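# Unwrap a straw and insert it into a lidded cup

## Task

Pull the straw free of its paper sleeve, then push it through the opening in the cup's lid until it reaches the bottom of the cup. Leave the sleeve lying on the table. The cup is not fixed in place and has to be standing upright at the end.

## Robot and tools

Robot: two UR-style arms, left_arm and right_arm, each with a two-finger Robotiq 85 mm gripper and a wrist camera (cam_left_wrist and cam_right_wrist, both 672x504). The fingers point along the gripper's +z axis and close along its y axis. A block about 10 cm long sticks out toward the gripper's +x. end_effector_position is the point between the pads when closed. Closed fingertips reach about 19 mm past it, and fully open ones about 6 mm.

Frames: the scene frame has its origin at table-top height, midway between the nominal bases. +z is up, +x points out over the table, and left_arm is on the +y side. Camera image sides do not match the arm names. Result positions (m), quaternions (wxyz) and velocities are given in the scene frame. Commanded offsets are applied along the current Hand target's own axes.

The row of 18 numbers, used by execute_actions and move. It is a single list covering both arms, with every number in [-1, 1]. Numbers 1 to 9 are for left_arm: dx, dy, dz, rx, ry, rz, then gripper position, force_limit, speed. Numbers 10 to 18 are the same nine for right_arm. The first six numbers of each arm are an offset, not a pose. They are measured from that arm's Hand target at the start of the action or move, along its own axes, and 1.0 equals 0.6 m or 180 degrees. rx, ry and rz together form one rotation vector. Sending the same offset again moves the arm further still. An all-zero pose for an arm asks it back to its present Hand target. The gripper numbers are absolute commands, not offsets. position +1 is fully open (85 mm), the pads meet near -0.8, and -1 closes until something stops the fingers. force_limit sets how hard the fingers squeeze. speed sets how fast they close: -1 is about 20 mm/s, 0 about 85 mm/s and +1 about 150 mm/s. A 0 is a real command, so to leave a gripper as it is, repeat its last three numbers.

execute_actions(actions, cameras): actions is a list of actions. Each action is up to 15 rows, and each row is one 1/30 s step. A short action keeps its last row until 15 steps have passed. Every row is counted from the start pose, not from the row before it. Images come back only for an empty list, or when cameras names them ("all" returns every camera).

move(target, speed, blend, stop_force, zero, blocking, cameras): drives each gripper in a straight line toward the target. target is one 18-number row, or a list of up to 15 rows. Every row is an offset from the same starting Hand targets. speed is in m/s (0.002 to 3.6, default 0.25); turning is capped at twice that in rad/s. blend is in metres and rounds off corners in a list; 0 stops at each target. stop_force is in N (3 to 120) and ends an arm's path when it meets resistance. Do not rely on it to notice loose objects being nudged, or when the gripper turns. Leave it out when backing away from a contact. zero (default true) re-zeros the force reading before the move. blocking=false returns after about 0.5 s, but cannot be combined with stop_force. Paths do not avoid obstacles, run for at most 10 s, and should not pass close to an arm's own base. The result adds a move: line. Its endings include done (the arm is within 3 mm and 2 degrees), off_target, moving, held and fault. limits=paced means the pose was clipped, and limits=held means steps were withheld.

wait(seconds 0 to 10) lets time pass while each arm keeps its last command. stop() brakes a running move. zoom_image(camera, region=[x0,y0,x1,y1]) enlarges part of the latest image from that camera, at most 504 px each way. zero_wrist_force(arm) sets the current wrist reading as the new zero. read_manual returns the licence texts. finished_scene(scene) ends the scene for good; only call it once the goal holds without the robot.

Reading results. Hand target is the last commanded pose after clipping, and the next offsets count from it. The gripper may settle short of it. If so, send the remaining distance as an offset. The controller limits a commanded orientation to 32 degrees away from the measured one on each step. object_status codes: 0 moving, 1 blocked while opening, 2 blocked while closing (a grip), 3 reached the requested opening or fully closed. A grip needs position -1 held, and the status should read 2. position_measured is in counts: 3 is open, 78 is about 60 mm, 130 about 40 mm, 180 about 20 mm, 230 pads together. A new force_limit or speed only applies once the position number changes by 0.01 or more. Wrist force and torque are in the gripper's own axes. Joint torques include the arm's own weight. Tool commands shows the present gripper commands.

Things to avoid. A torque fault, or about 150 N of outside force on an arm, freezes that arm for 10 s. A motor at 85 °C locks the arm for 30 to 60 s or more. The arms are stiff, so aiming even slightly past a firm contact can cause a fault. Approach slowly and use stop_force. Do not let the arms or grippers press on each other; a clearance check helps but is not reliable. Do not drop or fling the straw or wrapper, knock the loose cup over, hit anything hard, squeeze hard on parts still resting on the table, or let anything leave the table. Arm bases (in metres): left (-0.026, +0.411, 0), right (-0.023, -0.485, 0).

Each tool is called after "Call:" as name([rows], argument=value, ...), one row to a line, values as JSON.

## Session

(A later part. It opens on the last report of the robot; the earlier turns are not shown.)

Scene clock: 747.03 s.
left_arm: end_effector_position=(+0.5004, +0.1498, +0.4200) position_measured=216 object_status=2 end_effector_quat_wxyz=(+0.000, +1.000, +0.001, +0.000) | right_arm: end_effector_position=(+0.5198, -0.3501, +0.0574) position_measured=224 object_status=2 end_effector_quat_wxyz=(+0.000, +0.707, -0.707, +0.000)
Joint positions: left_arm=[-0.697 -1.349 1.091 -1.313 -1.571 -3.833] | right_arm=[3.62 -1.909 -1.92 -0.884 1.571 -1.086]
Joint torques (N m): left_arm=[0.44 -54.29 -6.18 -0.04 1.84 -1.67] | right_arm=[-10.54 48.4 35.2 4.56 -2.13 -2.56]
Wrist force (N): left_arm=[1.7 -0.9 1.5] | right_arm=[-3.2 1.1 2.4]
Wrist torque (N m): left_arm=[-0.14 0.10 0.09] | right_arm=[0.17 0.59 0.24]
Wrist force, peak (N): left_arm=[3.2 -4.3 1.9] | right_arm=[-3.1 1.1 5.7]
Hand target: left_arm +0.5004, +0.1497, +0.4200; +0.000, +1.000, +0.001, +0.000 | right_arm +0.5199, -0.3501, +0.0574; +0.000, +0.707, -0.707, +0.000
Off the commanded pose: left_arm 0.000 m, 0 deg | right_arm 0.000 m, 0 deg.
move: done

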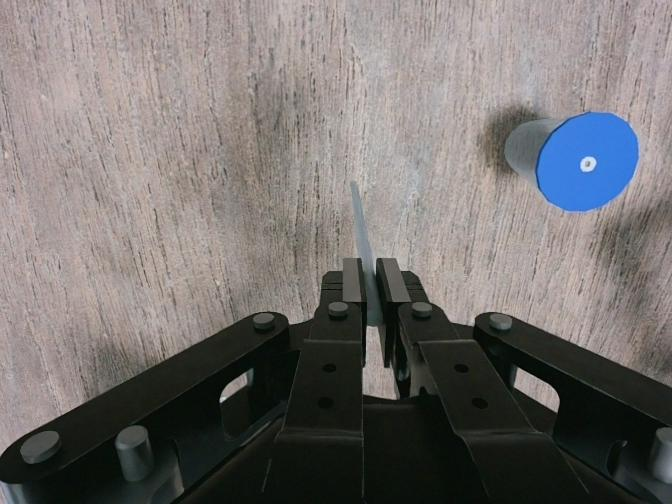

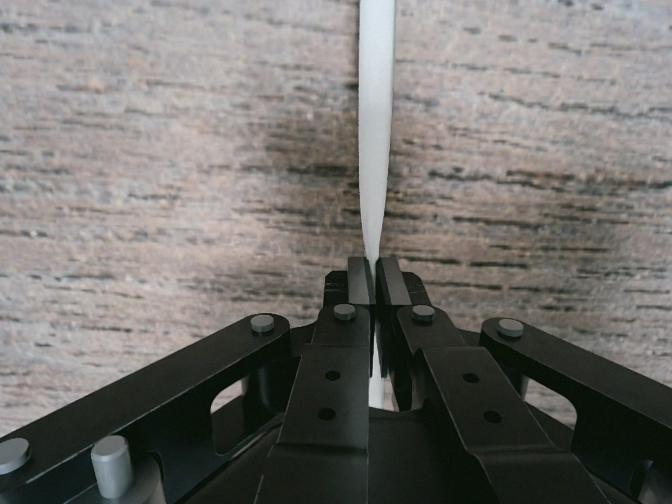

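Call:
move(target=[0,0.375,0,0,0,0,-1,-0.5,-1,0,0,0.06,0,0,0,-1,-1,-1], speed=0.1, stop_force=5)

Call:
move([
  [0,0,0,0,0,0,-1,-0.5,-1,0,0,-0.002,0,0,0,-0.2,-1,-1],
  [0,0,0,0,0,0,-1,-0.5,-1,0,0,-0.15,0,0,0,-0.2,-1,-1],
], speed=0.15, cameras=["all"])

Scene clock: 758.07 s.
left_arm: end_effector_position=(+0.5007, -0.0753, +0.4200) position_measured=216 object_status=2 end_effector_quat_wxyz=(+0.000, +1.000, +0.001, +0.000) | right_arm: end_effector_position=(+0.5199, -0.3501, +0.0284) position_measured=224 object_status=2 end_effector_quat_wxyz=(+0.000, +0.707, -0.707, +0.000)
Joint positions: left_arm=[-0.94 -0.934 0.477 -1.114 -1.571 -4.076] | right_arm=[3.619 -1.958 -1.946 -0.809 1.571 -1.086]
Joint torques (N m): left_arm=[8.57 -73.53 -6.17 -6.13 -1.28 1.38] | right_arm=[-10.49 55.38 31.34 2.47 -1.95 -2.56]
Wrist force (N): left_arm=[1.4 -1.3 1.4] | right_arm=[-4.7 1.2 -3.1]
Wrist torque (N m): left_arm=[-0.18 0.14 0.07] | right_arm=[0.17 0.59 0.25]
Wrist force, peak (N): left_arm=[5.7 -3.5 0.4] | right_arm=[-2.6 0.6 -9.0]
Hand target: left_arm +0.5007, -0.0753, +0.4200; +0.000, +1.000, +0.001, +0.000 | right_arm +0.5199, -0.3501, +0.0284; +0.000, +0.707, -0.707, +0.000 (not the last commanded pose)
Off the commanded pose: left_arm 0.000 m, 0 deg | right_arm 0.007 m, 0 deg.
move: contact (right_arm)

Scene clock: 760.73 s.
left_arm: end_effector_position=(+0.5007, -0.0753, +0.4200) position_measured=216 object_status=2 end_effector_quat_wxyz=(+0.000, +1.000, +0.001, +0.000) | right_arm: end_effector_position=(+0.5201, -0.3501, +0.1186) position_measured=154 object_status=3 end_effector_quat_wxyz=(+0.000, +0.707, -0.707, +0.000)
Joint positions: left_arm=[-0.94 -0.934 0.477 -1.114 -1.571 -4.076] | right_arm=[3.619 -1.823 -1.85 -1.04 1.571 -1.086]
Joint torques (N m): left_arm=[8.07 -73.3 -5.79 -6.01 -1.3 1.37] | right_arm=[9.02 17.84 4.99 3.29 -1.68 1.9]
Wrist force (N): left_arm=[1.4 -1.5 1.6] | right_arm=[-3.1 0.9 2.2]
Wrist torque (N m): left_arm=[-0.20 0.12 0.07] | right_arm=[0.16 0.56 0.24]
Wrist force, peak (N): left_arm=[1.6 -1.4 1.6] | right_arm=[-4.9 1.1 -3.0]
Hand target: left_arm +0.5007, -0.0753, +0.4200; +0.000, +1.000, +0.001, +0.000 | right_arm +0.5200, -0.3501, +0.1184; +0.000, +0.707, -0.707, +0.000
Off the commanded pose: left_arm 0.000 m, 0 deg | right_arm 0.000 m, 0 deg.
move: done

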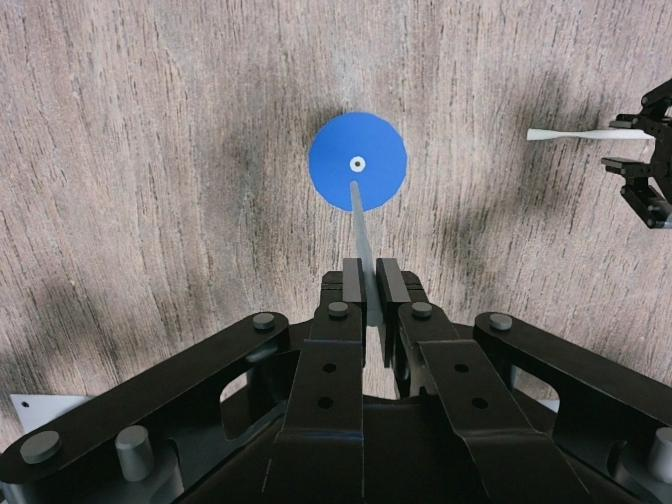

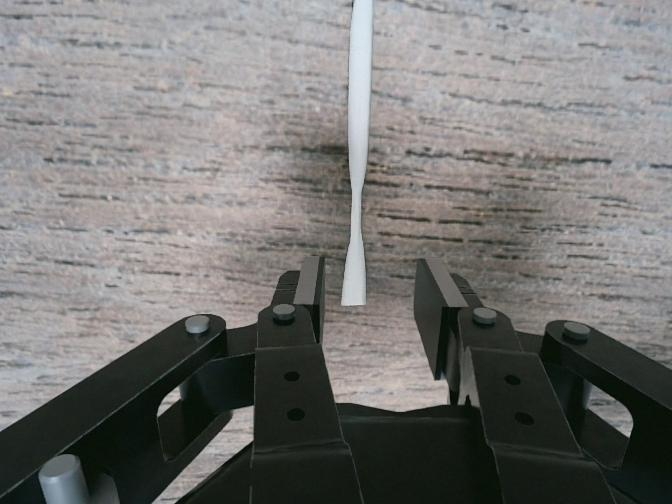

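Call:
zoom_image(camera="cam_left_wrist", region=[300, 100, 420, 220])

Scaled by 4.200.

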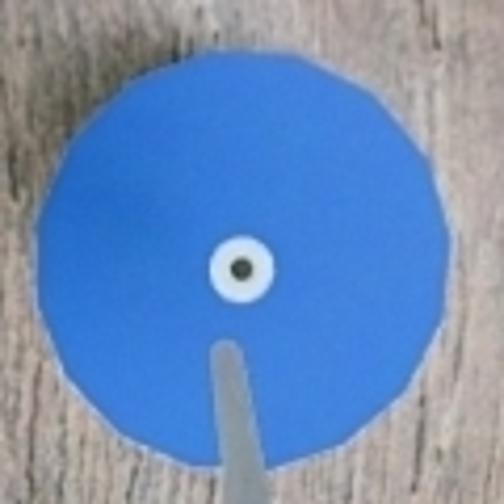

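Call:
move(target=[0.0133,0.0083,0.0333,0,0,0,-1,-0.5,-1,0,0,0,0,0,0,-0.2,-1,-1], speed=0.1, cameras=["cam_left_wrist"])

Call:
zoom_image(camera="cam_left_wrist", region=[300, 100, 420, 220])

Scene clock: 773.13 s.
left_arm: end_effector_position=(+0.5087, -0.0802, +0.3999) position_measured=216 object_status=2 end_effector_quat_wxyz=(+0.000, +1.000, +0.001, +0.000) end_effector_velocity=(-0.001, +0.001, +0.001) end_effector_angular_velocity=(+0.003, +0.002, -0.001) | right_arm: end_effector_position=(+0.5200, -0.3501, +0.1184) position_measured=154 object_status=3 end_effector_quat_wxyz=(+0.000, +0.707, -0.707, +0.000)
Joint positions: left_arm=[-0.935 -0.933 0.532 -1.17 -1.571 -4.071] | right_arm=[3.619 -1.823 -1.85 -1.04 1.571 -1.086]
Joint velocities: left_arm=[0 0 -0.004 0.008 0 0.001] | right_arm=[within noise]
Joint torques (N m): left_arm=[1.23 -38.6 -39.12 0.07 -0.54 -0.11] | right_arm=[9.86 18.17 4.77 0.32 1.74 1.89]
Wrist force (N): left_arm=[1.2 -1.2 1.4] | right_arm=[-3.0 1.2 2.3]
Wrist torque (N m): left_arm=[-0.17 0.18 0.08] | right_arm=[0.21 0.54 0.24]
Wrist force, peak (N): left_arm=[1.6 -0.9 2.3] | right_arm=[-3.5 0.8 2.1]
Hand target: left_arm +0.5086, -0.0802, +0.4000; +0.000, +1.000, +0.001, +0.000 | right_arm +0.5200, -0.3501, +0.1184; +0.000, +0.707, -0.707, +0.000
Off the commanded pose: left_arm 0.000 m, 0 deg | right_arm 0.000 m, 0 deg.
move: done
Images, in order (width x height): cam_left_wrist 672x504.

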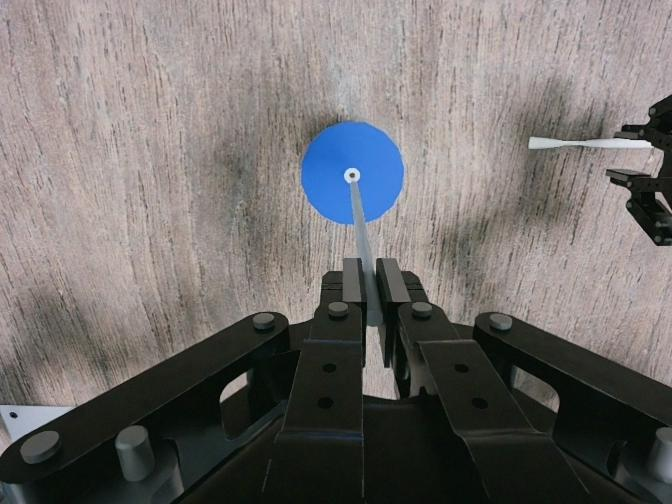

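Scaled by 4.200.

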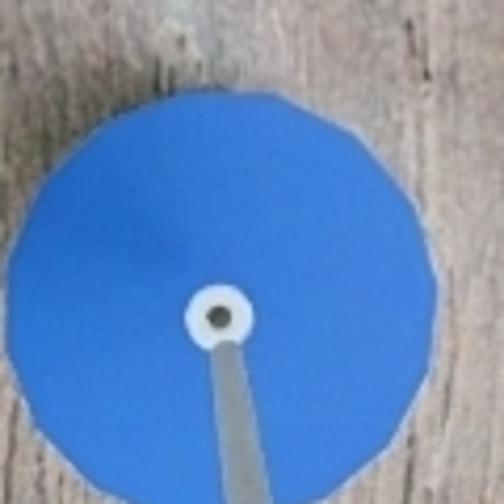

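Call:
move(target=[0,0,0.0367,0,0,0,-1,-0.5,-1,0,0,0,0,0,0,-0.2,-1,-1], speed=0.05, stop_force=3, cameras=["cam_left_wrist"])

Call:
zoom_image(camera="cam_left_wrist", region=[320, 150, 390, 220])

Scene clock: 784.50 s.
left_arm: end_effector_position=(+0.5086, -0.0802, +0.3780) position_measured=216 object_status=2 end_effector_quat_wxyz=(+0.000, +1.000, +0.001, +0.000) | right_arm: end_effector_position=(+0.5200, -0.3501, +0.1184) position_measured=154 object_status=3 end_effector_quat_wxyz=(+0.000, +0.707, -0.707, +0.000)
Joint positions: left_arm=[-0.935 -0.966 0.647 -1.252 -1.571 -4.071] | right_arm=[3.619 -1.823 -1.85 -1.04 1.571 -1.086]
Joint torques (N m): left_arm=[-1.77 -32.16 -40.32 0.03 -0.52 -0.31] | right_arm=[10.02 17.85 5.23 1.5 1.57 1.88]
Wrist force (N): left_arm=[1.4 -1.3 1.3] | right_arm=[-3.1 0.9 2.3]
Wrist torque (N m): left_arm=[-0.19 0.14 0.07] | right_arm=[0.15 0.56 0.24]
Wrist force, peak (N): left_arm=[1.4 -1.1 2.3] | right_arm=[-3.4 0.8 2.4]
Hand target: left_arm +0.5086, -0.0802, +0.3780; +0.000, +1.000, +0.001, +0.000 | right_arm +0.5200, -0.3501, +0.1184; +0.000, +0.707, -0.707, +0.000
Off the commanded pose: left_arm 0.000 m, 0 deg | right_arm 0.000 m, 0 deg.
move: done
Images, in order (width x height): cam_left_wrist 672x504.

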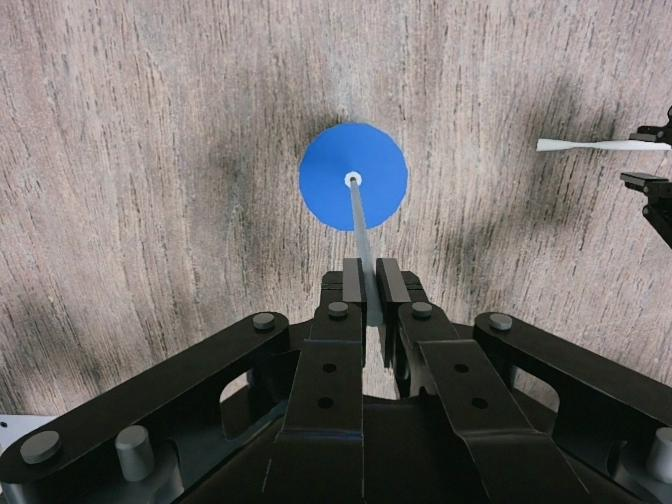

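Scaled by 7.200.

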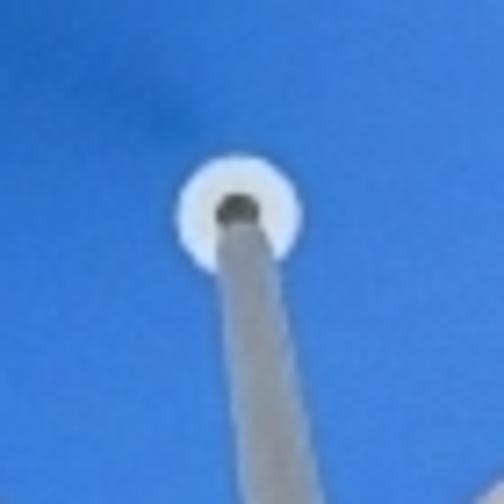

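Call:
move(target=[0,-0.0007,0.01,0,0,0,-1,-0.5,-1,0,0,0,0,0,0,-0.2,-1,-1], speed=0.03, stop_force=3, cameras=["cam_left_wrist"])

Call:
zoom_image(camera="cam_left_wrist", region=[320, 150, 390, 220])

Scene clock: 790.47 s.
left_arm: end_effector_position=(+0.5086, -0.0798, +0.3721) position_measured=216 object_status=2 end_effector_quat_wxyz=(+0.000, +1.000, +0.001, +0.000) | right_arm: end_effector_position=(+0.5200, -0.3501, +0.1184) position_measured=154 object_status=3 end_effector_quat_wxyz=(+0.000, +0.707, -0.707, +0.000)
Joint positions: left_arm=[-0.935 -0.974 0.676 -1.273 -1.571 -4.07] | right_arm=[3.619 -1.823 -1.85 -1.04 1.571 -1.086]
Joint torques (N m): left_arm=[10.32 -44.12 -39.49 0.04 -0.82 0.69] | right_arm=[9.73 17.97 5.45 2.74 1.52 1.98]
Wrist force (N): left_arm=[1.3 -1.0 1.4] | right_arm=[-3.2 0.7 2.1]
Wrist torque (N m): left_arm=[-0.11 0.14 0.07] | right_arm=[0.13 0.57 0.24]
Wrist force, peak (N): left_arm=[1.6 -1.1 1.8] | right_arm=[-3.3 1.0 2.3]
Hand target: left_arm +0.5086, -0.0798, +0.3720; +0.000, +1.000, +0.001, +0.000 | right_arm +0.5200, -0.3501, +0.1184; +0.000, +0.707, -0.707, +0.000
Off the commanded pose: left_arm 0.000 m, 0 deg | right_arm 0.000 m, 0 deg.
move: done
Images, in order (width x height): cam_left_wrist 672x504.

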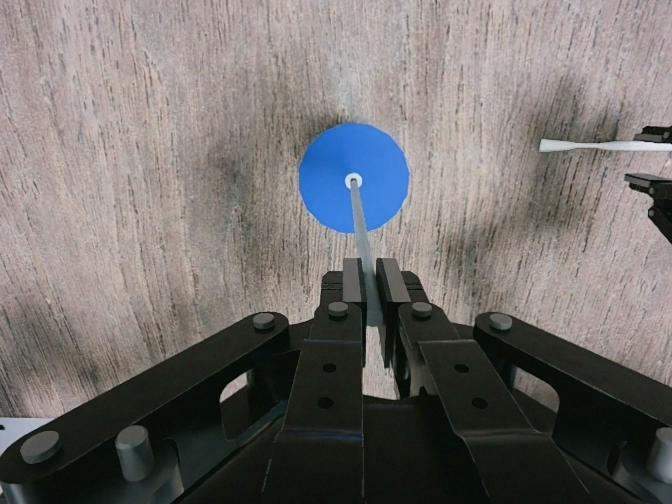

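Scaled by 7.200.

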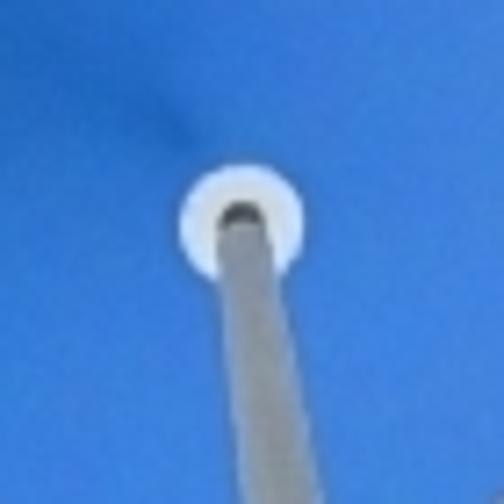

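Call:
move(target=[0,0,0.02,0,0,0,-1,-0.5,-1,0,0,0,0,0,0,-0.2,-1,-1], speed=0.02, stop_force=3, cameras=["cam_left_wrist"])

Call:
zoom_image(camera="cam_left_wrist", region=[320, 150, 390, 220])

Scene clock: 795.47 s.
left_arm: end_effector_position=(+0.5086, -0.0798, +0.3601) position_measured=216 object_status=2 end_effector_quat_wxyz=(+0.000, +1.000, +0.001, +0.000) | right_arm: end_effector_position=(+0.5200, -0.3501, +0.1184) position_measured=154 object_status=3 end_effector_quat_wxyz=(+0.000, +0.707, -0.707, +0.000)
Joint positions: left_arm=[-0.935 -0.986 0.727 -1.312 -1.571 -4.07] | right_arm=[3.619 -1.823 -1.85 -1.04 1.571 -1.086]
Joint torques (N m): left_arm=[7.49 -38.97 -39.96 0.11 -0.32 -1.73] | right_arm=[9.72 18.15 4.74 3.9 1.31 1.91]
Wrist force (N): left_arm=[1.6 -1.3 1.5] | right_arm=[-3.2 0.8 2.2]
Wrist torque (N m): left_arm=[-0.18 0.10 0.08] | right_arm=[0.14 0.57 0.25]
Wrist force, peak (N): left_arm=[1.6 -1.0 2.0] | right_arm=[-3.4 1.0 2.3]
Hand target: left_arm +0.5086, -0.0798, +0.3600; +0.000, +1.000, +0.001, +0.000 | right_arm +0.5200, -0.3501, +0.1184; +0.000, +0.707, -0.707, +0.000
Off the commanded pose: left_arm 0.000 m, 0 deg | right_arm 0.000 m, 0 deg.
move: done
Images, in order (width x height): cam_left_wrist 672x504.

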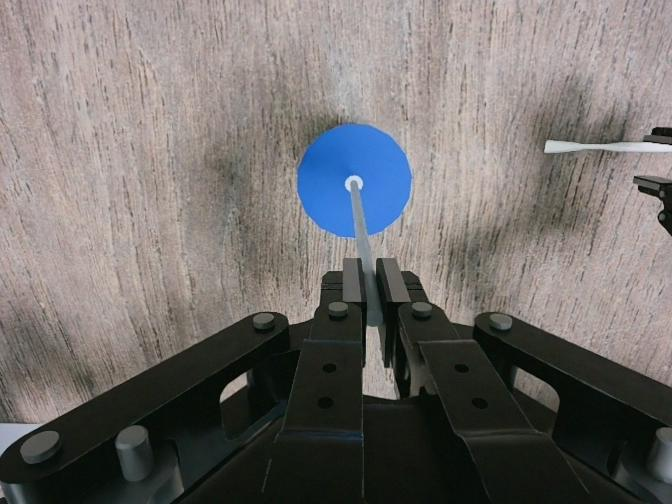

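Scaled by 7.200.

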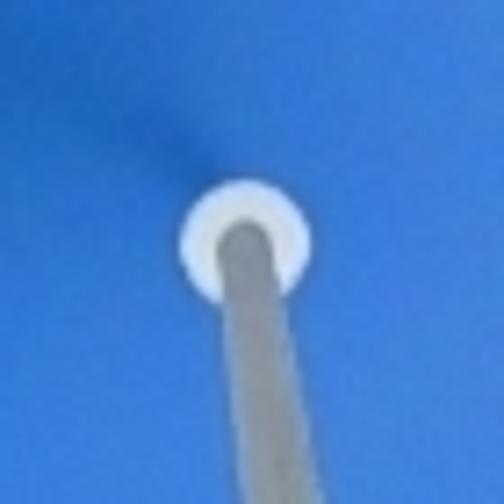

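Call:
move(target=[0.0015,0.0007,0.0167,0,0,0,-1,-0.5,-1,0,0,0,0,0,0,-0.2,-1,-1], speed=0.02, stop_force=3, cameras=["cam_left_wrist"])

Call:
zoom_image(camera="cam_left_wrist", region=[320, 150, 390, 220])

Scene clock: 802.90 s.
left_arm: end_effector_position=(+0.5095, -0.0802, +0.3500) position_measured=216 object_status=2 end_effector_quat_wxyz=(+0.000, +1.000, +0.001, +0.000) | right_arm: end_effector_position=(+0.5200, -0.3501, +0.1184) position_measured=154 object_status=3 end_effector_quat_wxyz=(+0.000, +0.707, -0.707, +0.000)
Joint positions: left_arm=[-0.934 -0.991 0.762 -1.342 -1.571 -4.07] | right_arm=[3.619 -1.823 -1.85 -1.04 1.571 -1.086]
Joint torques (N m): left_arm=[7.84 -59.34 -40.34 0.18 1.51 0.21] | right_arm=[9.59 18.34 5.1 4.93 1.32 1.94]
Wrist force (N): left_arm=[1.5 -0.9 1.2] | right_arm=[-3.2 0.8 2.3]
Wrist torque (N m): left_arm=[-0.11 0.12 0.07] | right_arm=[0.14 0.58 0.24]
Wrist force, peak (N): left_arm=[1.7 -1.3 1.6] | right_arm=[-3.2 0.9 2.4]
Hand target: left_arm +0.5095, -0.0802, +0.3500; +0.000, +1.000, +0.001, +0.000 | right_arm +0.5200, -0.3501, +0.1184; +0.000, +0.707, -0.707, +0.000
Off the commanded pose: left_arm 0.000 m, 0 deg | right_arm 0.000 m, 0 deg.
move: done
Images, in order (width x height): cam_left_wrist 672x504.

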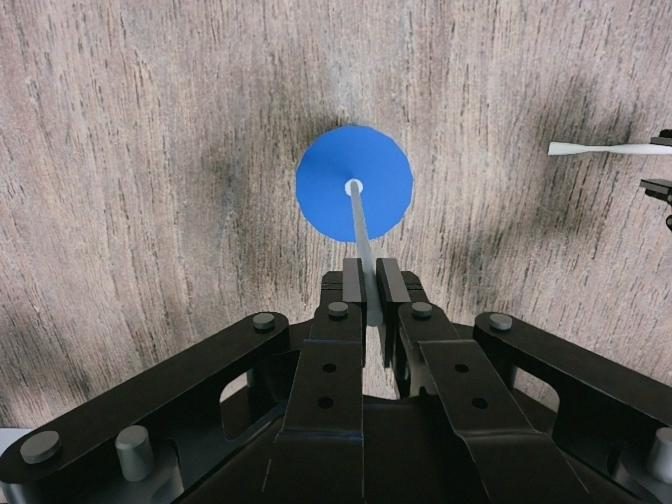

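Scaled by 7.200.

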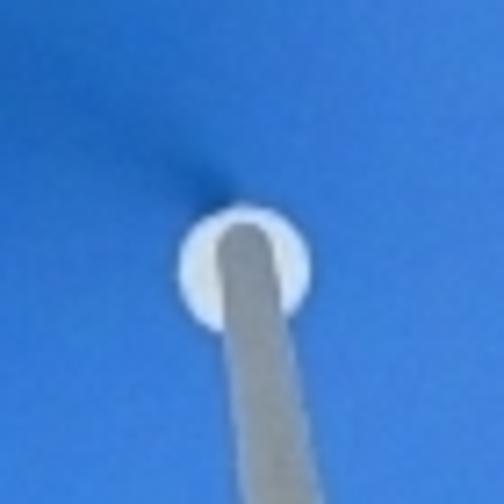

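Call:
move(target=[-0.0075,0,0.0133,0,0,0,-1,-0.5,-1,0,0,0,0,0,0,-0.2,-1,-1], speed=0.02, stop_force=3, cameras=["cam_left_wrist"])

Call:
zoom_image(camera="cam_left_wrist", region=[320, 150, 390, 220])

Scene clock: 810.40 s.
left_arm: end_effector_position=(+0.5050, -0.0802, +0.3420) position_measured=216 object_status=2 end_effector_quat_wxyz=(+0.000, +1.000, +0.001, +0.000) | right_arm: end_effector_position=(+0.5200, -0.3501, +0.1184) position_measured=154 object_status=3 end_effector_quat_wxyz=(+0.000, +0.707, -0.707, +0.000)
Joint positions: left_arm=[-0.939 -1.007 0.809 -1.373 -1.571 -4.075] | right_arm=[3.619 -1.823 -1.85 -1.04 1.571 -1.086]
Joint torques (N m): left_arm=[8.2 -31.96 -40.72 0.09 0.8 1.43] | right_arm=[9.72 18.21 5.66 4.95 1.13 1.9]
Wrist force (N): left_arm=[1.3 -1.2 1.5] | right_arm=[-3.1 0.8 2.2]
Wrist torque (N m): left_arm=[-0.15 0.15 0.07] | right_arm=[0.14 0.56 0.24]
Wrist force, peak (N): left_arm=[1.2 -1.1 2.1] | right_arm=[-3.2 1.0 2.4]
Hand target: left_arm +0.5050, -0.0802, +0.3420; +0.000, +1.000, +0.001, +0.000 | right_arm +0.5200, -0.3501, +0.1184; +0.000, +0.707, -0.707, +0.000
Off the commanded pose: left_arm 0.000 m, 0 deg | right_arm 0.000 m, 0 deg.
move: done
Images, in order (width x height): cam_left_wrist 672x504.

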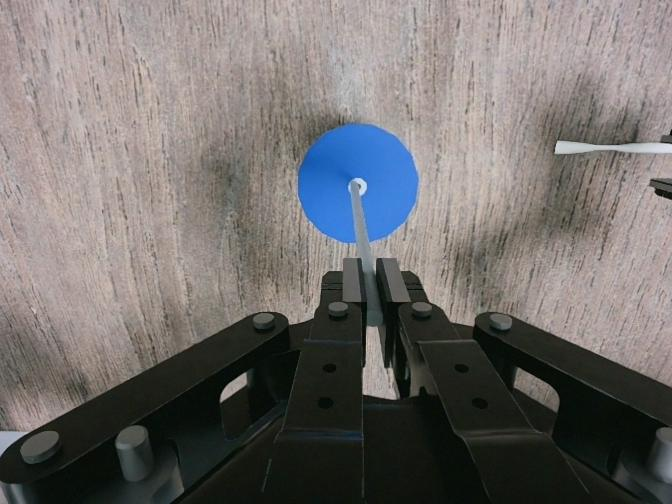

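Scaled by 7.200.

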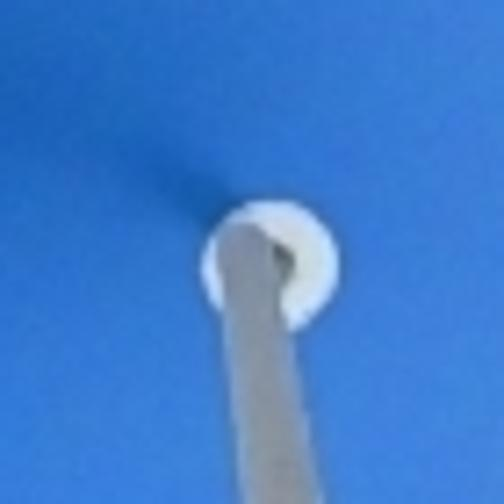

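Call:
move(target=[-0.006,0.005,0.005,0,0,0,-1,-0.5,-1,0,0,0,0,0,0,-0.2,-1,-1], speed=0.02, cameras=["cam_left_wrist"])

Call:
zoom_image(camera="cam_left_wrist", region=[320, 150, 390, 220])

Scene clock: 817.87 s.
left_arm: end_effector_position=(+0.5014, -0.0833, +0.3389) position_measured=216 object_status=2 end_effector_quat_wxyz=(+0.000, +1.000, +0.001, +0.000) | right_arm: end_effector_position=(+0.5200, -0.3501, +0.1184) position_measured=154 object_status=3 end_effector_quat_wxyz=(+0.000, +0.707, -0.707, +0.000)
Joint positions: left_arm=[-0.946 -1.011 0.823 -1.383 -1.571 -4.081] | right_arm=[3.619 -1.823 -1.85 -1.04 1.571 -1.086]
Joint torques (N m): left_arm=[0.69 -69.16 -18.3 -4.56 0.56 -1.42] | right_arm=[9.98 18.17 5.06 4.94 0.98 1.86]
Wrist force (N): left_arm=[1.2 -1.1 1.5] | right_arm=[-3.0 0.8 2.1]
Wrist torque (N m): left_arm=[-0.14 0.16 0.07] | right_arm=[0.14 0.53 0.24]
Wrist force, peak (N): left_arm=[1.7 -1.5 1.4] | right_arm=[-3.3 0.8 2.5]
Hand target: left_arm +0.5014, -0.0832, +0.3390; +0.000, +1.000, +0.001, +0.000 | right_arm +0.5200, -0.3501, +0.1184; +0.000, +0.707, -0.707, +0.000
Off the commanded pose: left_arm 0.000 m, 0 deg | right_arm 0.000 m, 0 deg.
move: done
Images, in order (width x height): cam_left_wrist 672x504.

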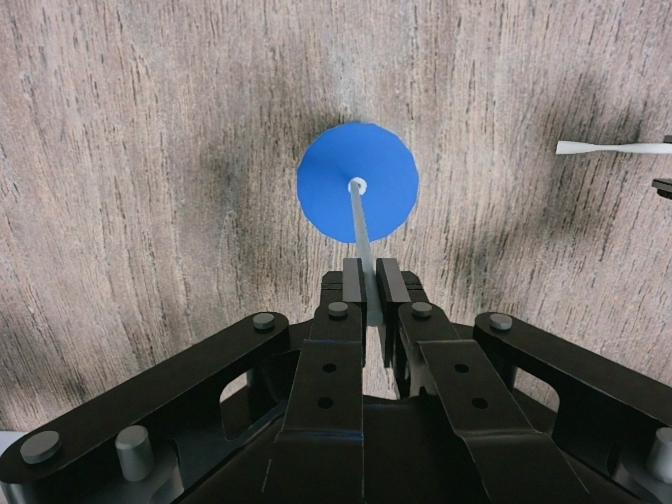

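Scaled by 7.200.

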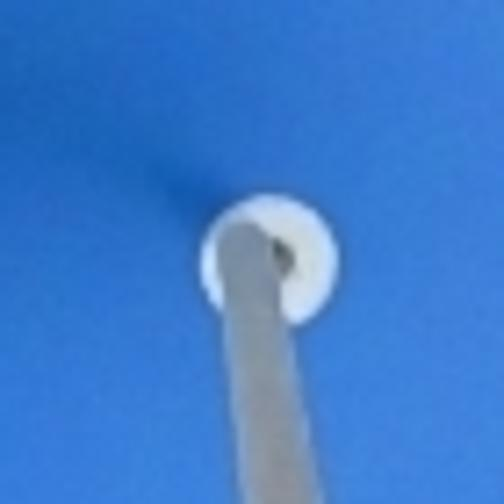

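Call:
move(target=[0,0,-0.0133,0,0,0,-1,-0.5,-1,0,0,0,0,0,0,-0.2,-1,-1], speed=0.05, cameras=["cam_left_wrist"])

Call:
zoom_image(camera="cam_left_wrist", region=[320, 150, 390, 220])

Scene clock: 826.13 s.
left_arm: end_effector_position=(+0.5014, -0.0832, +0.3472) position_measured=216 object_status=2 end_effector_quat_wxyz=(+0.000, +1.000, +0.001, +0.000) | right_arm: end_effector_position=(+0.5200, -0.3501, +0.1184) position_measured=154 object_status=3 end_effector_quat_wxyz=(+0.000, +0.707, -0.707, +0.000)
Joint positions: left_arm=[-0.946 -1.006 0.793 -1.358 -1.571 -4.081] | right_arm=[3.619 -1.823 -1.85 -1.04 1.571 -1.086]
Joint torques (N m): left_arm=[7.75 -37.69 -9.1 -5.47 0.91 0.88] | right_arm=[9.79 18.46 5.18 4.92 0.98 1.9]
Wrist force (N): left_arm=[1.2 -1.0 1.3] | right_arm=[-3.2 1.0 2.2]
Wrist torque (N m): left_arm=[-0.12 0.17 0.07] | right_arm=[0.17 0.57 0.24]
Wrist force, peak (N): left_arm=[1.4 -1.2 1.8] | right_arm=[-3.4 1.1 2.4]
Hand target: left_arm +0.5014, -0.0832, +0.3470; +0.000, +1.000, +0.001, +0.000 | right_arm +0.5200, -0.3501, +0.1184; +0.000, +0.707, -0.707, +0.000
Off the commanded pose: left_arm 0.000 m, 0 deg | right_arm 0.000 m, 0 deg.
move: done
Images, in order (width x height): cam_left_wrist 672x504.

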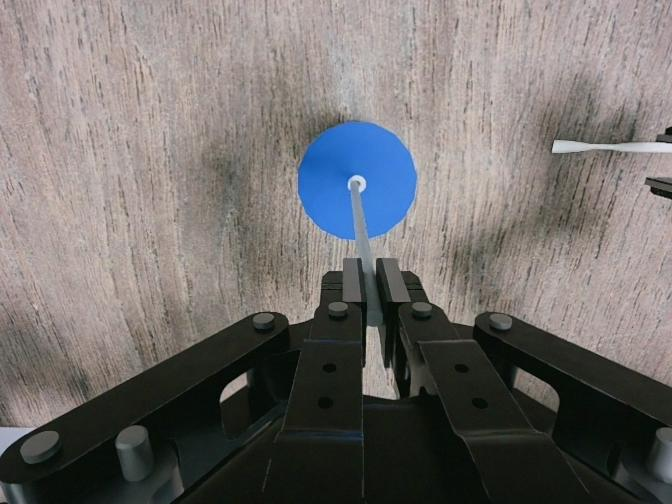

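Scaled by 7.200.

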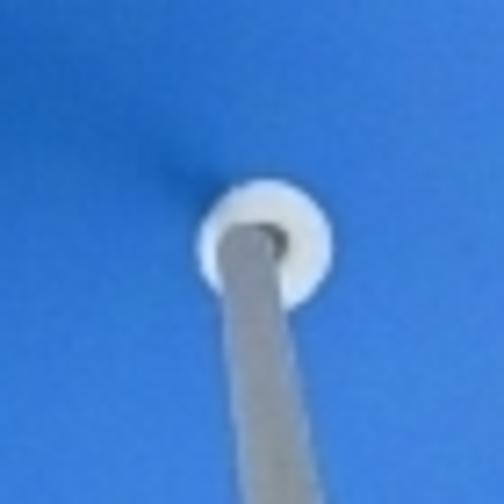

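Call:
move(target=[-0.0045,0.0048,0,0,0,0,-1,-0.5,-1,0,0,0,0,0,0,-0.2,-1,-1], speed=0.05, cameras=["cam_left_wrist"])

Call:
zoom_image(camera="cam_left_wrist", region=[320, 150, 390, 220])

Scene clock: 834.67 s.
left_arm: end_effector_position=(+0.4987, -0.0862, +0.3470) position_measured=216 object_status=2 end_effector_quat_wxyz=(+0.000, +1.000, +0.001, +0.000) | right_arm: end_effector_position=(+0.5200, -0.3501, +0.1184) position_measured=154 object_status=3 end_effector_quat_wxyz=(+0.000, +0.707, -0.707, +0.000)
Joint positions: left_arm=[-0.951 -1.006 0.794 -1.359 -1.571 -4.087] | right_arm=[3.619 -1.823 -1.85 -1.04 1.571 -1.086]
Joint torques (N m): left_arm=[-0.18 -62.38 -15.27 -5.56 0.53 -1.35] | right_arm=[9.33 18.19 5.53 4.94 0.81 1.94]
Wrist force (N): left_arm=[1.1 -1.1 1.3] | right_arm=[-3.1 0.8 2.3]
Wrist torque (N m): left_arm=[-0.14 0.17 0.07] | right_arm=[0.14 0.56 0.24]
Wrist force, peak (N): left_arm=[1.7 -1.3 1.5] | right_arm=[-3.3 1.0 2.3]
Hand target: left_arm +0.4988, -0.0861, +0.3470; +0.000, +1.000, +0.001, +0.000 | right_arm +0.5200, -0.3501, +0.1184; +0.000, +0.707, -0.707, +0.000
Off the commanded pose: left_arm 0.000 m, 0 deg | right_arm 0.000 m, 0 deg.
move: done
Images, in order (width x height): cam_left_wrist 672x504.

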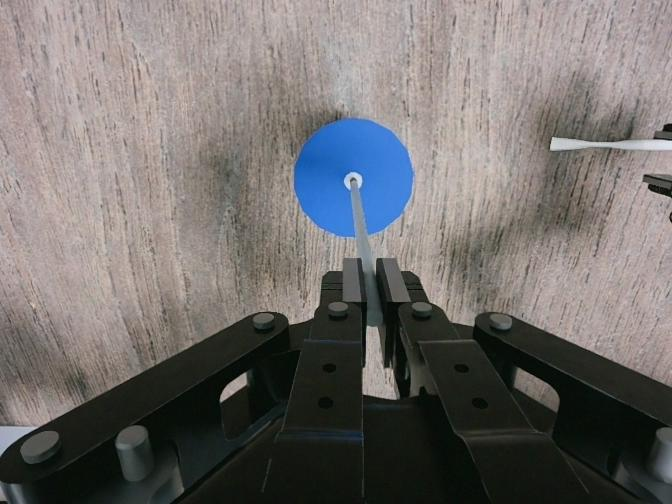

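Scaled by 7.200.

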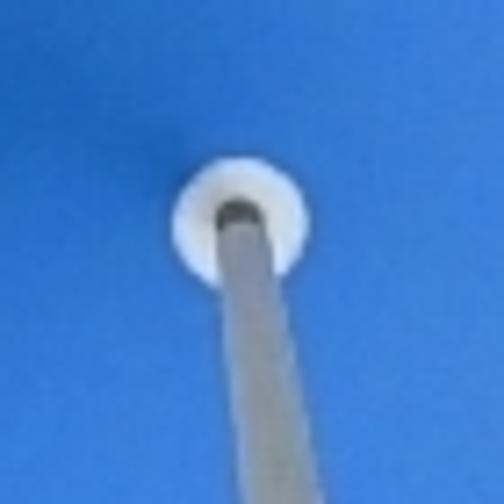

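Call:
move(target=[0,0,0.0133,0,0,0,-1,-0.5,-1,0,0,0,0,0,0,-0.2,-1,-1], speed=0.03, stop_force=3, cameras=["cam_left_wrist"])

Call:
zoom_image(camera="cam_left_wrist", region=[320, 150, 390, 220])

Scene clock: 839.50 s.
left_arm: end_effector_position=(+0.4987, -0.0861, +0.3391) position_measured=216 object_status=2 end_effector_quat_wxyz=(+0.000, +1.000, +0.001, +0.000) | right_arm: end_effector_position=(+0.5200, -0.3501, +0.1184) position_measured=154 object_status=3 end_effector_quat_wxyz=(+0.000, +0.707, -0.707, +0.000)
Joint positions: left_arm=[-0.951 -1.011 0.823 -1.383 -1.571 -4.087] | right_arm=[3.619 -1.823 -1.85 -1.04 1.571 -1.086]
Joint torques (N m): left_arm=[6.9 -56.88 -40.68 -0.01 0.34 0.52] | right_arm=[9.49 18.04 5.62 4.91 0.74 1.88]
Wrist force (N): left_arm=[1.3 -1.2 1.5] | right_arm=[-3.1 0.9 2.1]
Wrist torque (N m): left_arm=[-0.15 0.15 0.07] | right_arm=[0.15 0.55 0.24]
Wrist force, peak (N): left_arm=[1.3 -1.1 1.9] | right_arm=[-3.2 1.0 2.4]
Hand target: left_arm +0.4988, -0.0861, +0.3390; +0.000, +1.000, +0.001, +0.000 | right_arm +0.5200, -0.3501, +0.1184; +0.000, +0.707, -0.707, +0.000
Off the commanded pose: left_arm 0.000 m, 0 deg | right_arm 0.000 m, 0 deg.
move: done
Images, in order (width x height): cam_left_wrist 672x504.

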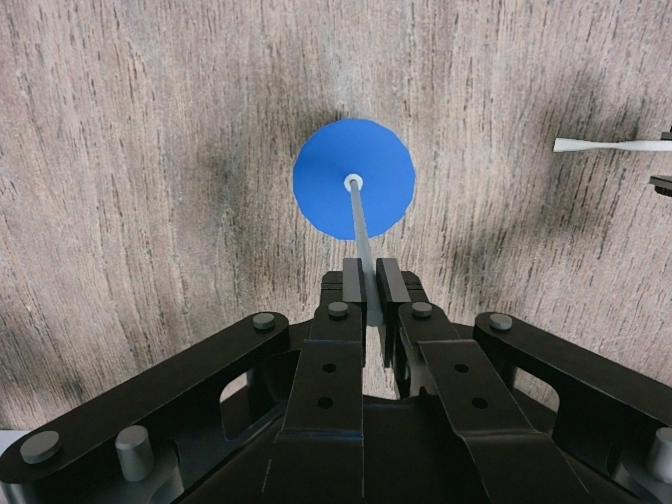

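Scaled by 7.200.

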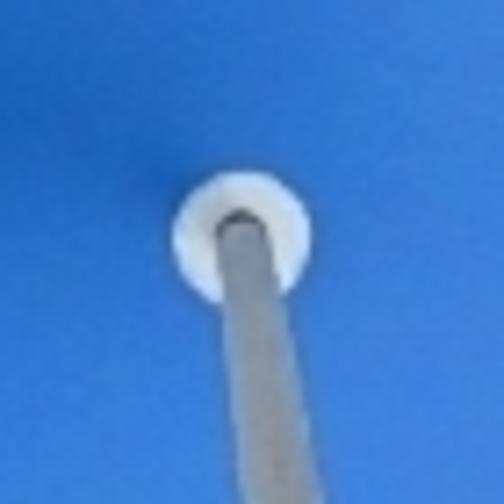

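Call:
move(target=[0,0,0.012,0,0,0,-1,-0.5,-1,0,0,0,0,0,0,-0.2,-1,-1], speed=0.02, stop_force=3, cameras=["cam_left_wrist"])

Call:
zoom_image(camera="cam_left_wrist", region=[320, 150, 390, 220])

Scene clock: 844.10 s.
left_arm: end_effector_position=(+0.4987, -0.0861, +0.3318) position_measured=216 object_status=2 end_effector_quat_wxyz=(+0.000, +1.000, +0.001, +0.000) | right_arm: end_effector_position=(+0.5200, -0.3501, +0.1184) position_measured=154 object_status=3 end_effector_quat_wxyz=(+0.000, +0.707, -0.707, +0.000)
Joint positions: left_arm=[-0.951 -1.015 0.848 -1.404 -1.571 -4.087] | right_arm=[3.619 -1.823 -1.85 -1.04 1.571 -1.086]
Joint torques (N m): left_arm=[1.57 -61.38 -40.76 0.17 -0.14 -0.83] | right_arm=[9.01 18.3 4.79 4.83 0.69 1.9]
Wrist force (N): left_arm=[1.5 -1.1 1.5] | right_arm=[-3.1 1.1 2.2]
Wrist torque (N m): left_arm=[-0.16 0.11 0.07] | right_arm=[0.18 0.55 0.24]
Wrist force, peak (N): left_arm=[1.8 -1.1 1.7] | right_arm=[-3.3 0.9 2.4]
Hand target: left_arm +0.4988, -0.0861, +0.3318; +0.000, +1.000, +0.001, +0.000 | right_arm +0.5200, -0.3501, +0.1184; +0.000, +0.707, -0.707, +0.000
Off the commanded pose: left_arm 0.000 m, 0 deg | right_arm 0.000 m, 0 deg.
move: done
Images, in order (width x height): cam_left_wrist 672x504.

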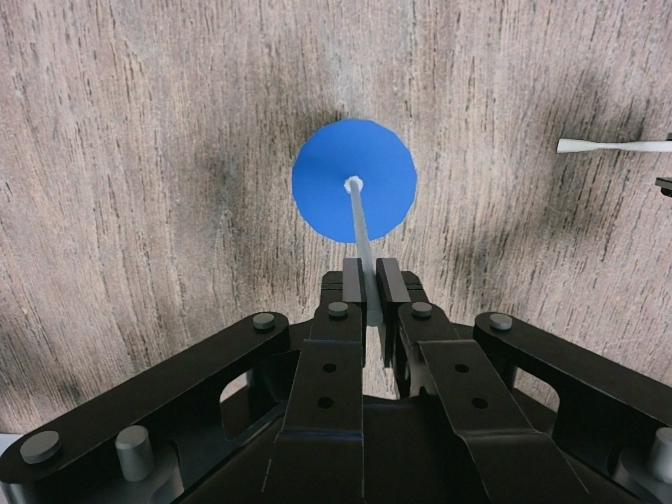

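Scaled by 7.200.

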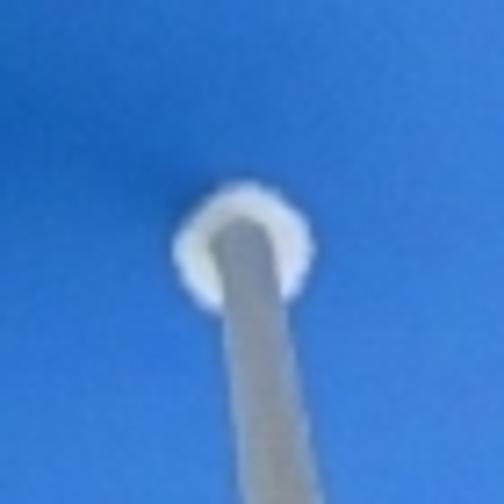

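Call:
move(target=[-0.002,0,0.013,0,0,0,-1,-0.5,-1,0,0,0,0,0,0,-0.2,-1,-1], speed=0.02, stop_force=3, cameras=["cam_left_wrist"])

Call:
zoom_image(camera="cam_left_wrist", region=[320, 150, 390, 220])

Scene clock: 851.70 s.
left_arm: end_effector_position=(+0.4977, -0.0861, +0.3251) position_measured=216 object_status=2 end_effector_quat_wxyz=(+0.000, +1.000, +0.001, +0.000) | right_arm: end_effector_position=(+0.5200, -0.3501, +0.1184) position_measured=154 object_status=3 end_effector_quat_wxyz=(+0.000, +0.707, -0.707, +0.000)
Joint positions: left_arm=[-0.952 -1.021 0.874 -1.424 -1.571 -4.088] | right_arm=[3.619 -1.823 -1.85 -1.04 1.571 -1.086]
Joint torques (N m): left_arm=[9.02 -32.03 -41.41 -1.99 -0.39 1.02] | right_arm=[9.32 18.43 5.43 4.88 0.55 1.92]
Wrist force (N): left_arm=[1.7 -1.0 3.3] | right_arm=[-3.1 0.8 2.3]
Wrist torque (N m): left_arm=[-0.16 0.09 0.07] | right_arm=[0.14 0.55 0.24]
Wrist force, peak (N): left_arm=[1.7 -1.0 3.3] | right_arm=[-3.3 1.0 2.3]
Hand target: left_arm +0.4977, -0.0861, +0.3251; +0.000, +1.000, +0.001, +0.000 (not the last commanded pose) | right_arm +0.5200, -0.3501, +0.1184; +0.000, +0.707, -0.707, +0.000
Off the commanded pose: left_arm 0.001 m, 0 deg | right_arm 0.000 m, 0 deg.
move: contact (left_arm)
Images, in order (width x height): cam_left_wrist 672x504.

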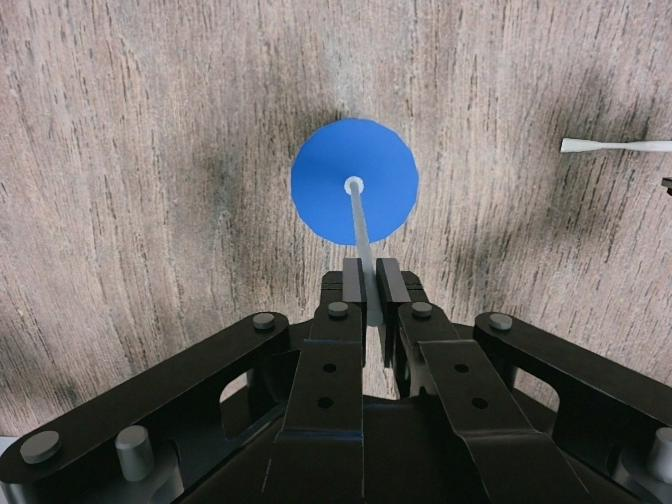

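Scaled by 7.200.

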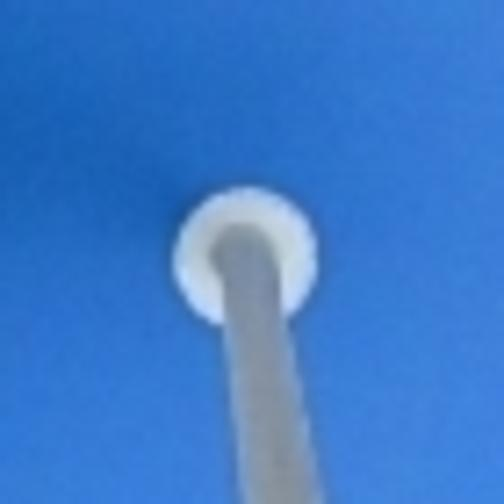

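Call:
move(target=[-0.0012,0.0003,0.012,0,0,0,-1,-0.5,-1,0,0,0,0,0,0,-0.2,-1,-1], speed=0.015, stop_force=5, cameras=["cam_left_wrist"])

Call:
zoom_image(camera="cam_left_wrist", region=[320, 150, 390, 220])

Scene clock: 858.40 s.
left_arm: end_effector_position=(+0.4970, -0.0863, +0.3179) position_measured=216 object_status=2 end_effector_quat_wxyz=(+0.000, +1.000, +0.001, +0.000) | right_arm: end_effector_position=(+0.5200, -0.3501, +0.1184) position_measured=154 object_status=3 end_effector_quat_wxyz=(+0.000, +0.707, -0.707, +0.000)
Joint positions: left_arm=[-0.953 -1.025 0.899 -1.445 -1.571 -4.089] | right_arm=[3.619 -1.823 -1.85 -1.04 1.571 -1.086]
Joint torques (N m): left_arm=[-6.43 -57.79 -40.91 -0.01 -0.82 -1.24] | right_arm=[9.67 18.75 5.86 4.9 0.36 1.88]
Wrist force (N): left_arm=[1.7 -1.7 0.8] | right_arm=[-3.1 0.8 2.2]
Wrist torque (N m): left_arm=[-0.10 0.13 0.06] | right_arm=[0.14 0.56 0.25]
Wrist force, peak (N): left_arm=[1.6 -1.2 3.4] | right_arm=[-3.3 0.9 2.4]
Hand target: left_arm +0.4970, -0.0863, +0.3179; +0.000, +1.000, +0.001, +0.000 | right_arm +0.5200, -0.3501, +0.1184; +0.000, +0.707, -0.707, +0.000
Off the commanded pose: left_arm 0.000 m, 0 deg | right_arm 0.000 m, 0 deg.
move: done
Images, in order (width x height): cam_left_wrist 672x504.

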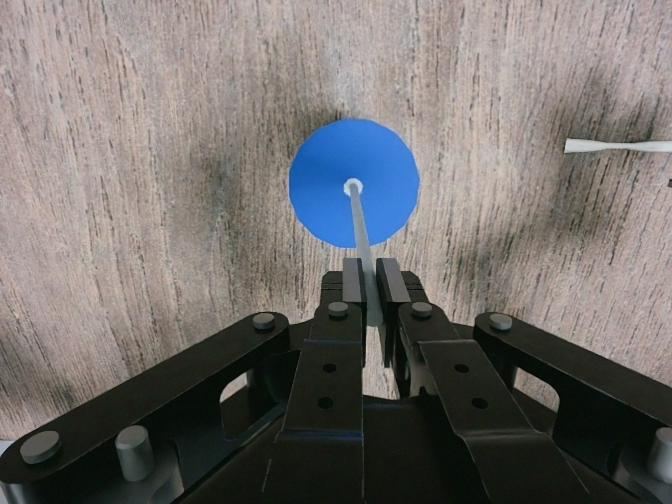

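Scaled by 7.200.

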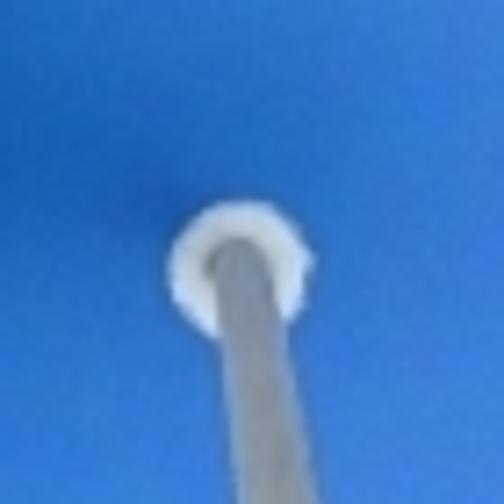

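Call:
move(target=[0,0,0.1,0,0,0,-1,-0.5,-1,0,0,0,0,0,0,-0.2,-1,-1], speed=0.03, stop_force=7, cameras=["cam_left_wrist"])

Call:
zoom_image(camera="cam_left_wrist", region=[290, 120, 430, 260])

Scene clock: 864.90 s.
left_arm: end_effector_position=(+0.4970, -0.0863, +0.2579) position_measured=216 object_status=2 end_effector_quat_wxyz=(+0.000, +1.000, +0.001, +0.000) | right_arm: end_effector_position=(+0.5200, -0.3501, +0.1184) position_measured=154 object_status=3 end_effector_quat_wxyz=(+0.000, +0.707, -0.707, +0.000)
Joint positions: left_arm=[-0.953 -1.033 1.065 -1.603 -1.571 -4.089] | right_arm=[3.619 -1.823 -1.85 -1.04 1.571 -1.086]
Joint torques (N m): left_arm=[7.13 -30.31 -40.61 -0.02 -0.45 0.26] | right_arm=[8.85 18.97 5.57 4.9 0.25 1.9]
Wrist force (N): left_arm=[1.2 -1.8 -0.4] | right_arm=[-3.2 1.0 2.4]
Wrist torque (N m): left_arm=[-0.07 0.15 0.07] | right_arm=[0.17 0.57 0.24]
Wrist force, peak (N): left_arm=[1.5 -1.9 -2.7] | right_arm=[-3.4 0.8 2.3]
Hand target: left_arm +0.4970, -0.0863, +0.2579; +0.000, +1.000, +0.001, +0.000 | right_arm +0.5200, -0.3501, +0.1184; +0.000, +0.707, -0.707, +0.000
Off the commanded pose: left_arm 0.000 m, 0 deg | right_arm 0.000 m, 0 deg.
move: done
Images, in order (width x height): cam_left_wrist 672x504.

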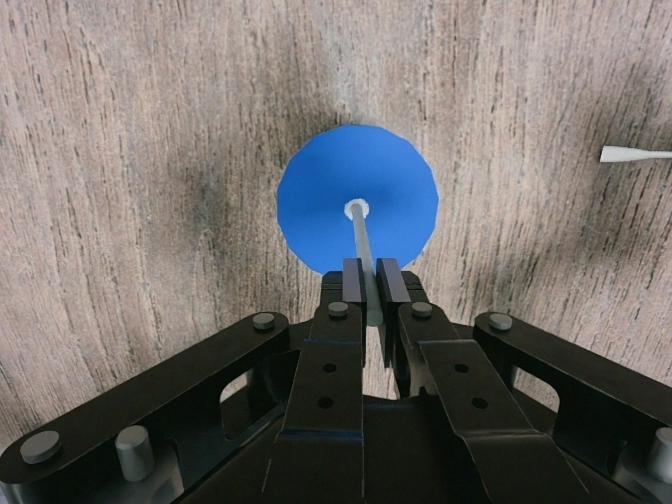

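Scaled by 3.600.

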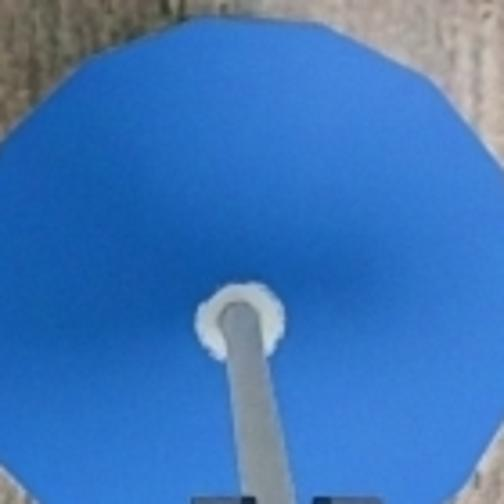

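Call:
move(target=[0,0,0.095,0,0,0,-1,-0.5,-1,0,0,0,0,0,0,-0.2,-1,-1], speed=0.03, stop_force=5)

Call:
move(target=[0,0,0.04,0,0,0,-1,-0.5,-1,0,0,0,0,0,0,-0.2,-1,-1], speed=0.012, stop_force=4, cameras=["cam_left_wrist"])

Scene clock: 872.03 s.
left_arm: end_effector_position=(+0.4970, -0.0863, +0.2009) position_measured=216 object_status=2 end_effector_quat_wxyz=(+0.000, +1.000, +0.001, +0.000) | right_arm: end_effector_position=(+0.5200, -0.3501, +0.1184) position_measured=154 object_status=3 end_effector_quat_wxyz=(+0.000, +0.707, -0.707, +0.000)
Joint positions: left_arm=[-0.953 -1.018 1.187 -1.741 -1.571 -4.089] | right_arm=[3.619 -1.823 -1.85 -1.04 1.571 -1.086]
Joint torques (N m): left_arm=[7.04 -67.52 -39.88 -0.12 1.74 -1.12] | right_arm=[9.46 18.55 5.45 5.01 0.09 1.93]
Wrist force (N): left_arm=[1.5 -1.9 0.8] | right_arm=[-3.0 1.0 2.2]
Wrist torque (N m): left_arm=[-0.17 0.12 0.06] | right_arm=[0.17 0.55 0.24]
Wrist force, peak (N): left_arm=[1.4 -1.8 -2.9] | right_arm=[-3.3 1.0 2.4]
Hand target: left_arm +0.4970, -0.0863, +0.2009; +0.000, +1.000, +0.001, +0.000 | right_arm +0.5200, -0.3501, +0.1184; +0.000, +0.707, -0.707, +0.000
Off the commanded pose: left_arm 0.000 m, 0 deg | right_arm 0.000 m, 0 deg.
move: done

Scene clock: 873.30 s.
left_arm: end_effector_position=(+0.4971, -0.0864, +0.2000) position_measured=216 object_status=2 end_effector_quat_wxyz=(+0.000, +1.000, +0.001, +0.000) | right_arm: end_effector_position=(+0.5200, -0.3501, +0.1184) position_measured=154 object_status=3 end_effector_quat_wxyz=(+0.000, +0.707, -0.707, +0.000)
Joint positions: left_arm=[-0.953 -1.018 1.19 -1.744 -1.571 -4.089] | right_arm=[3.619 -1.823 -1.85 -1.04 1.571 -1.086]
Joint torques (N m): left_arm=[6.29 -63.48 -38.79 0.14 1.64 -1.1] | right_arm=[9.11 18.58 5.15 4.91 0.19 1.98]
Wrist force (N): left_arm=[0.7 -2.1 -2.7] | right_arm=[-3.2 0.9 2.2]
Wrist torque (N m): left_arm=[-0.12 0.15 0.06] | right_arm=[0.15 0.57 0.24]
Wrist force, peak (N): left_arm=[-0.2 -3.9 -12.1] | right_arm=[-3.2 0.9 2.3]
Hand target: left_arm +0.4971, -0.0864, +0.2000; +0.000, +1.000, +0.001, +0.000 (not the last commanded pose) | right_arm +0.5200, -0.3501, +0.1184; +0.000, +0.707, -0.707, +0.000
Off the commanded pose: left_arm 0.023 m, 0 deg | right_arm 0.000 m, 0 deg.
move: contact (left_arm)
Images, in order (width x height): cam_left_wrist 672x504.

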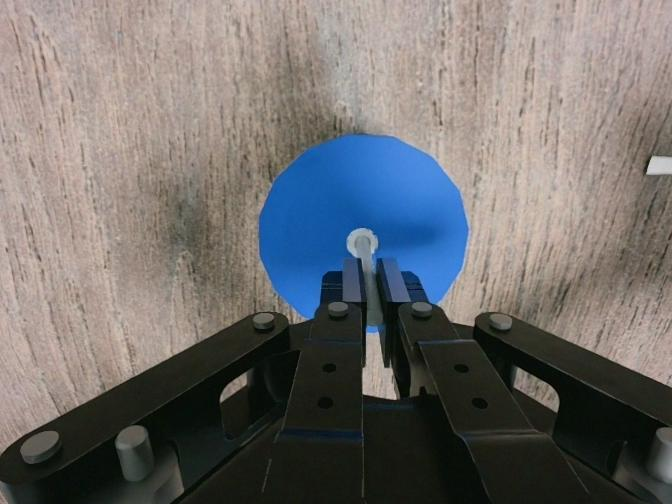

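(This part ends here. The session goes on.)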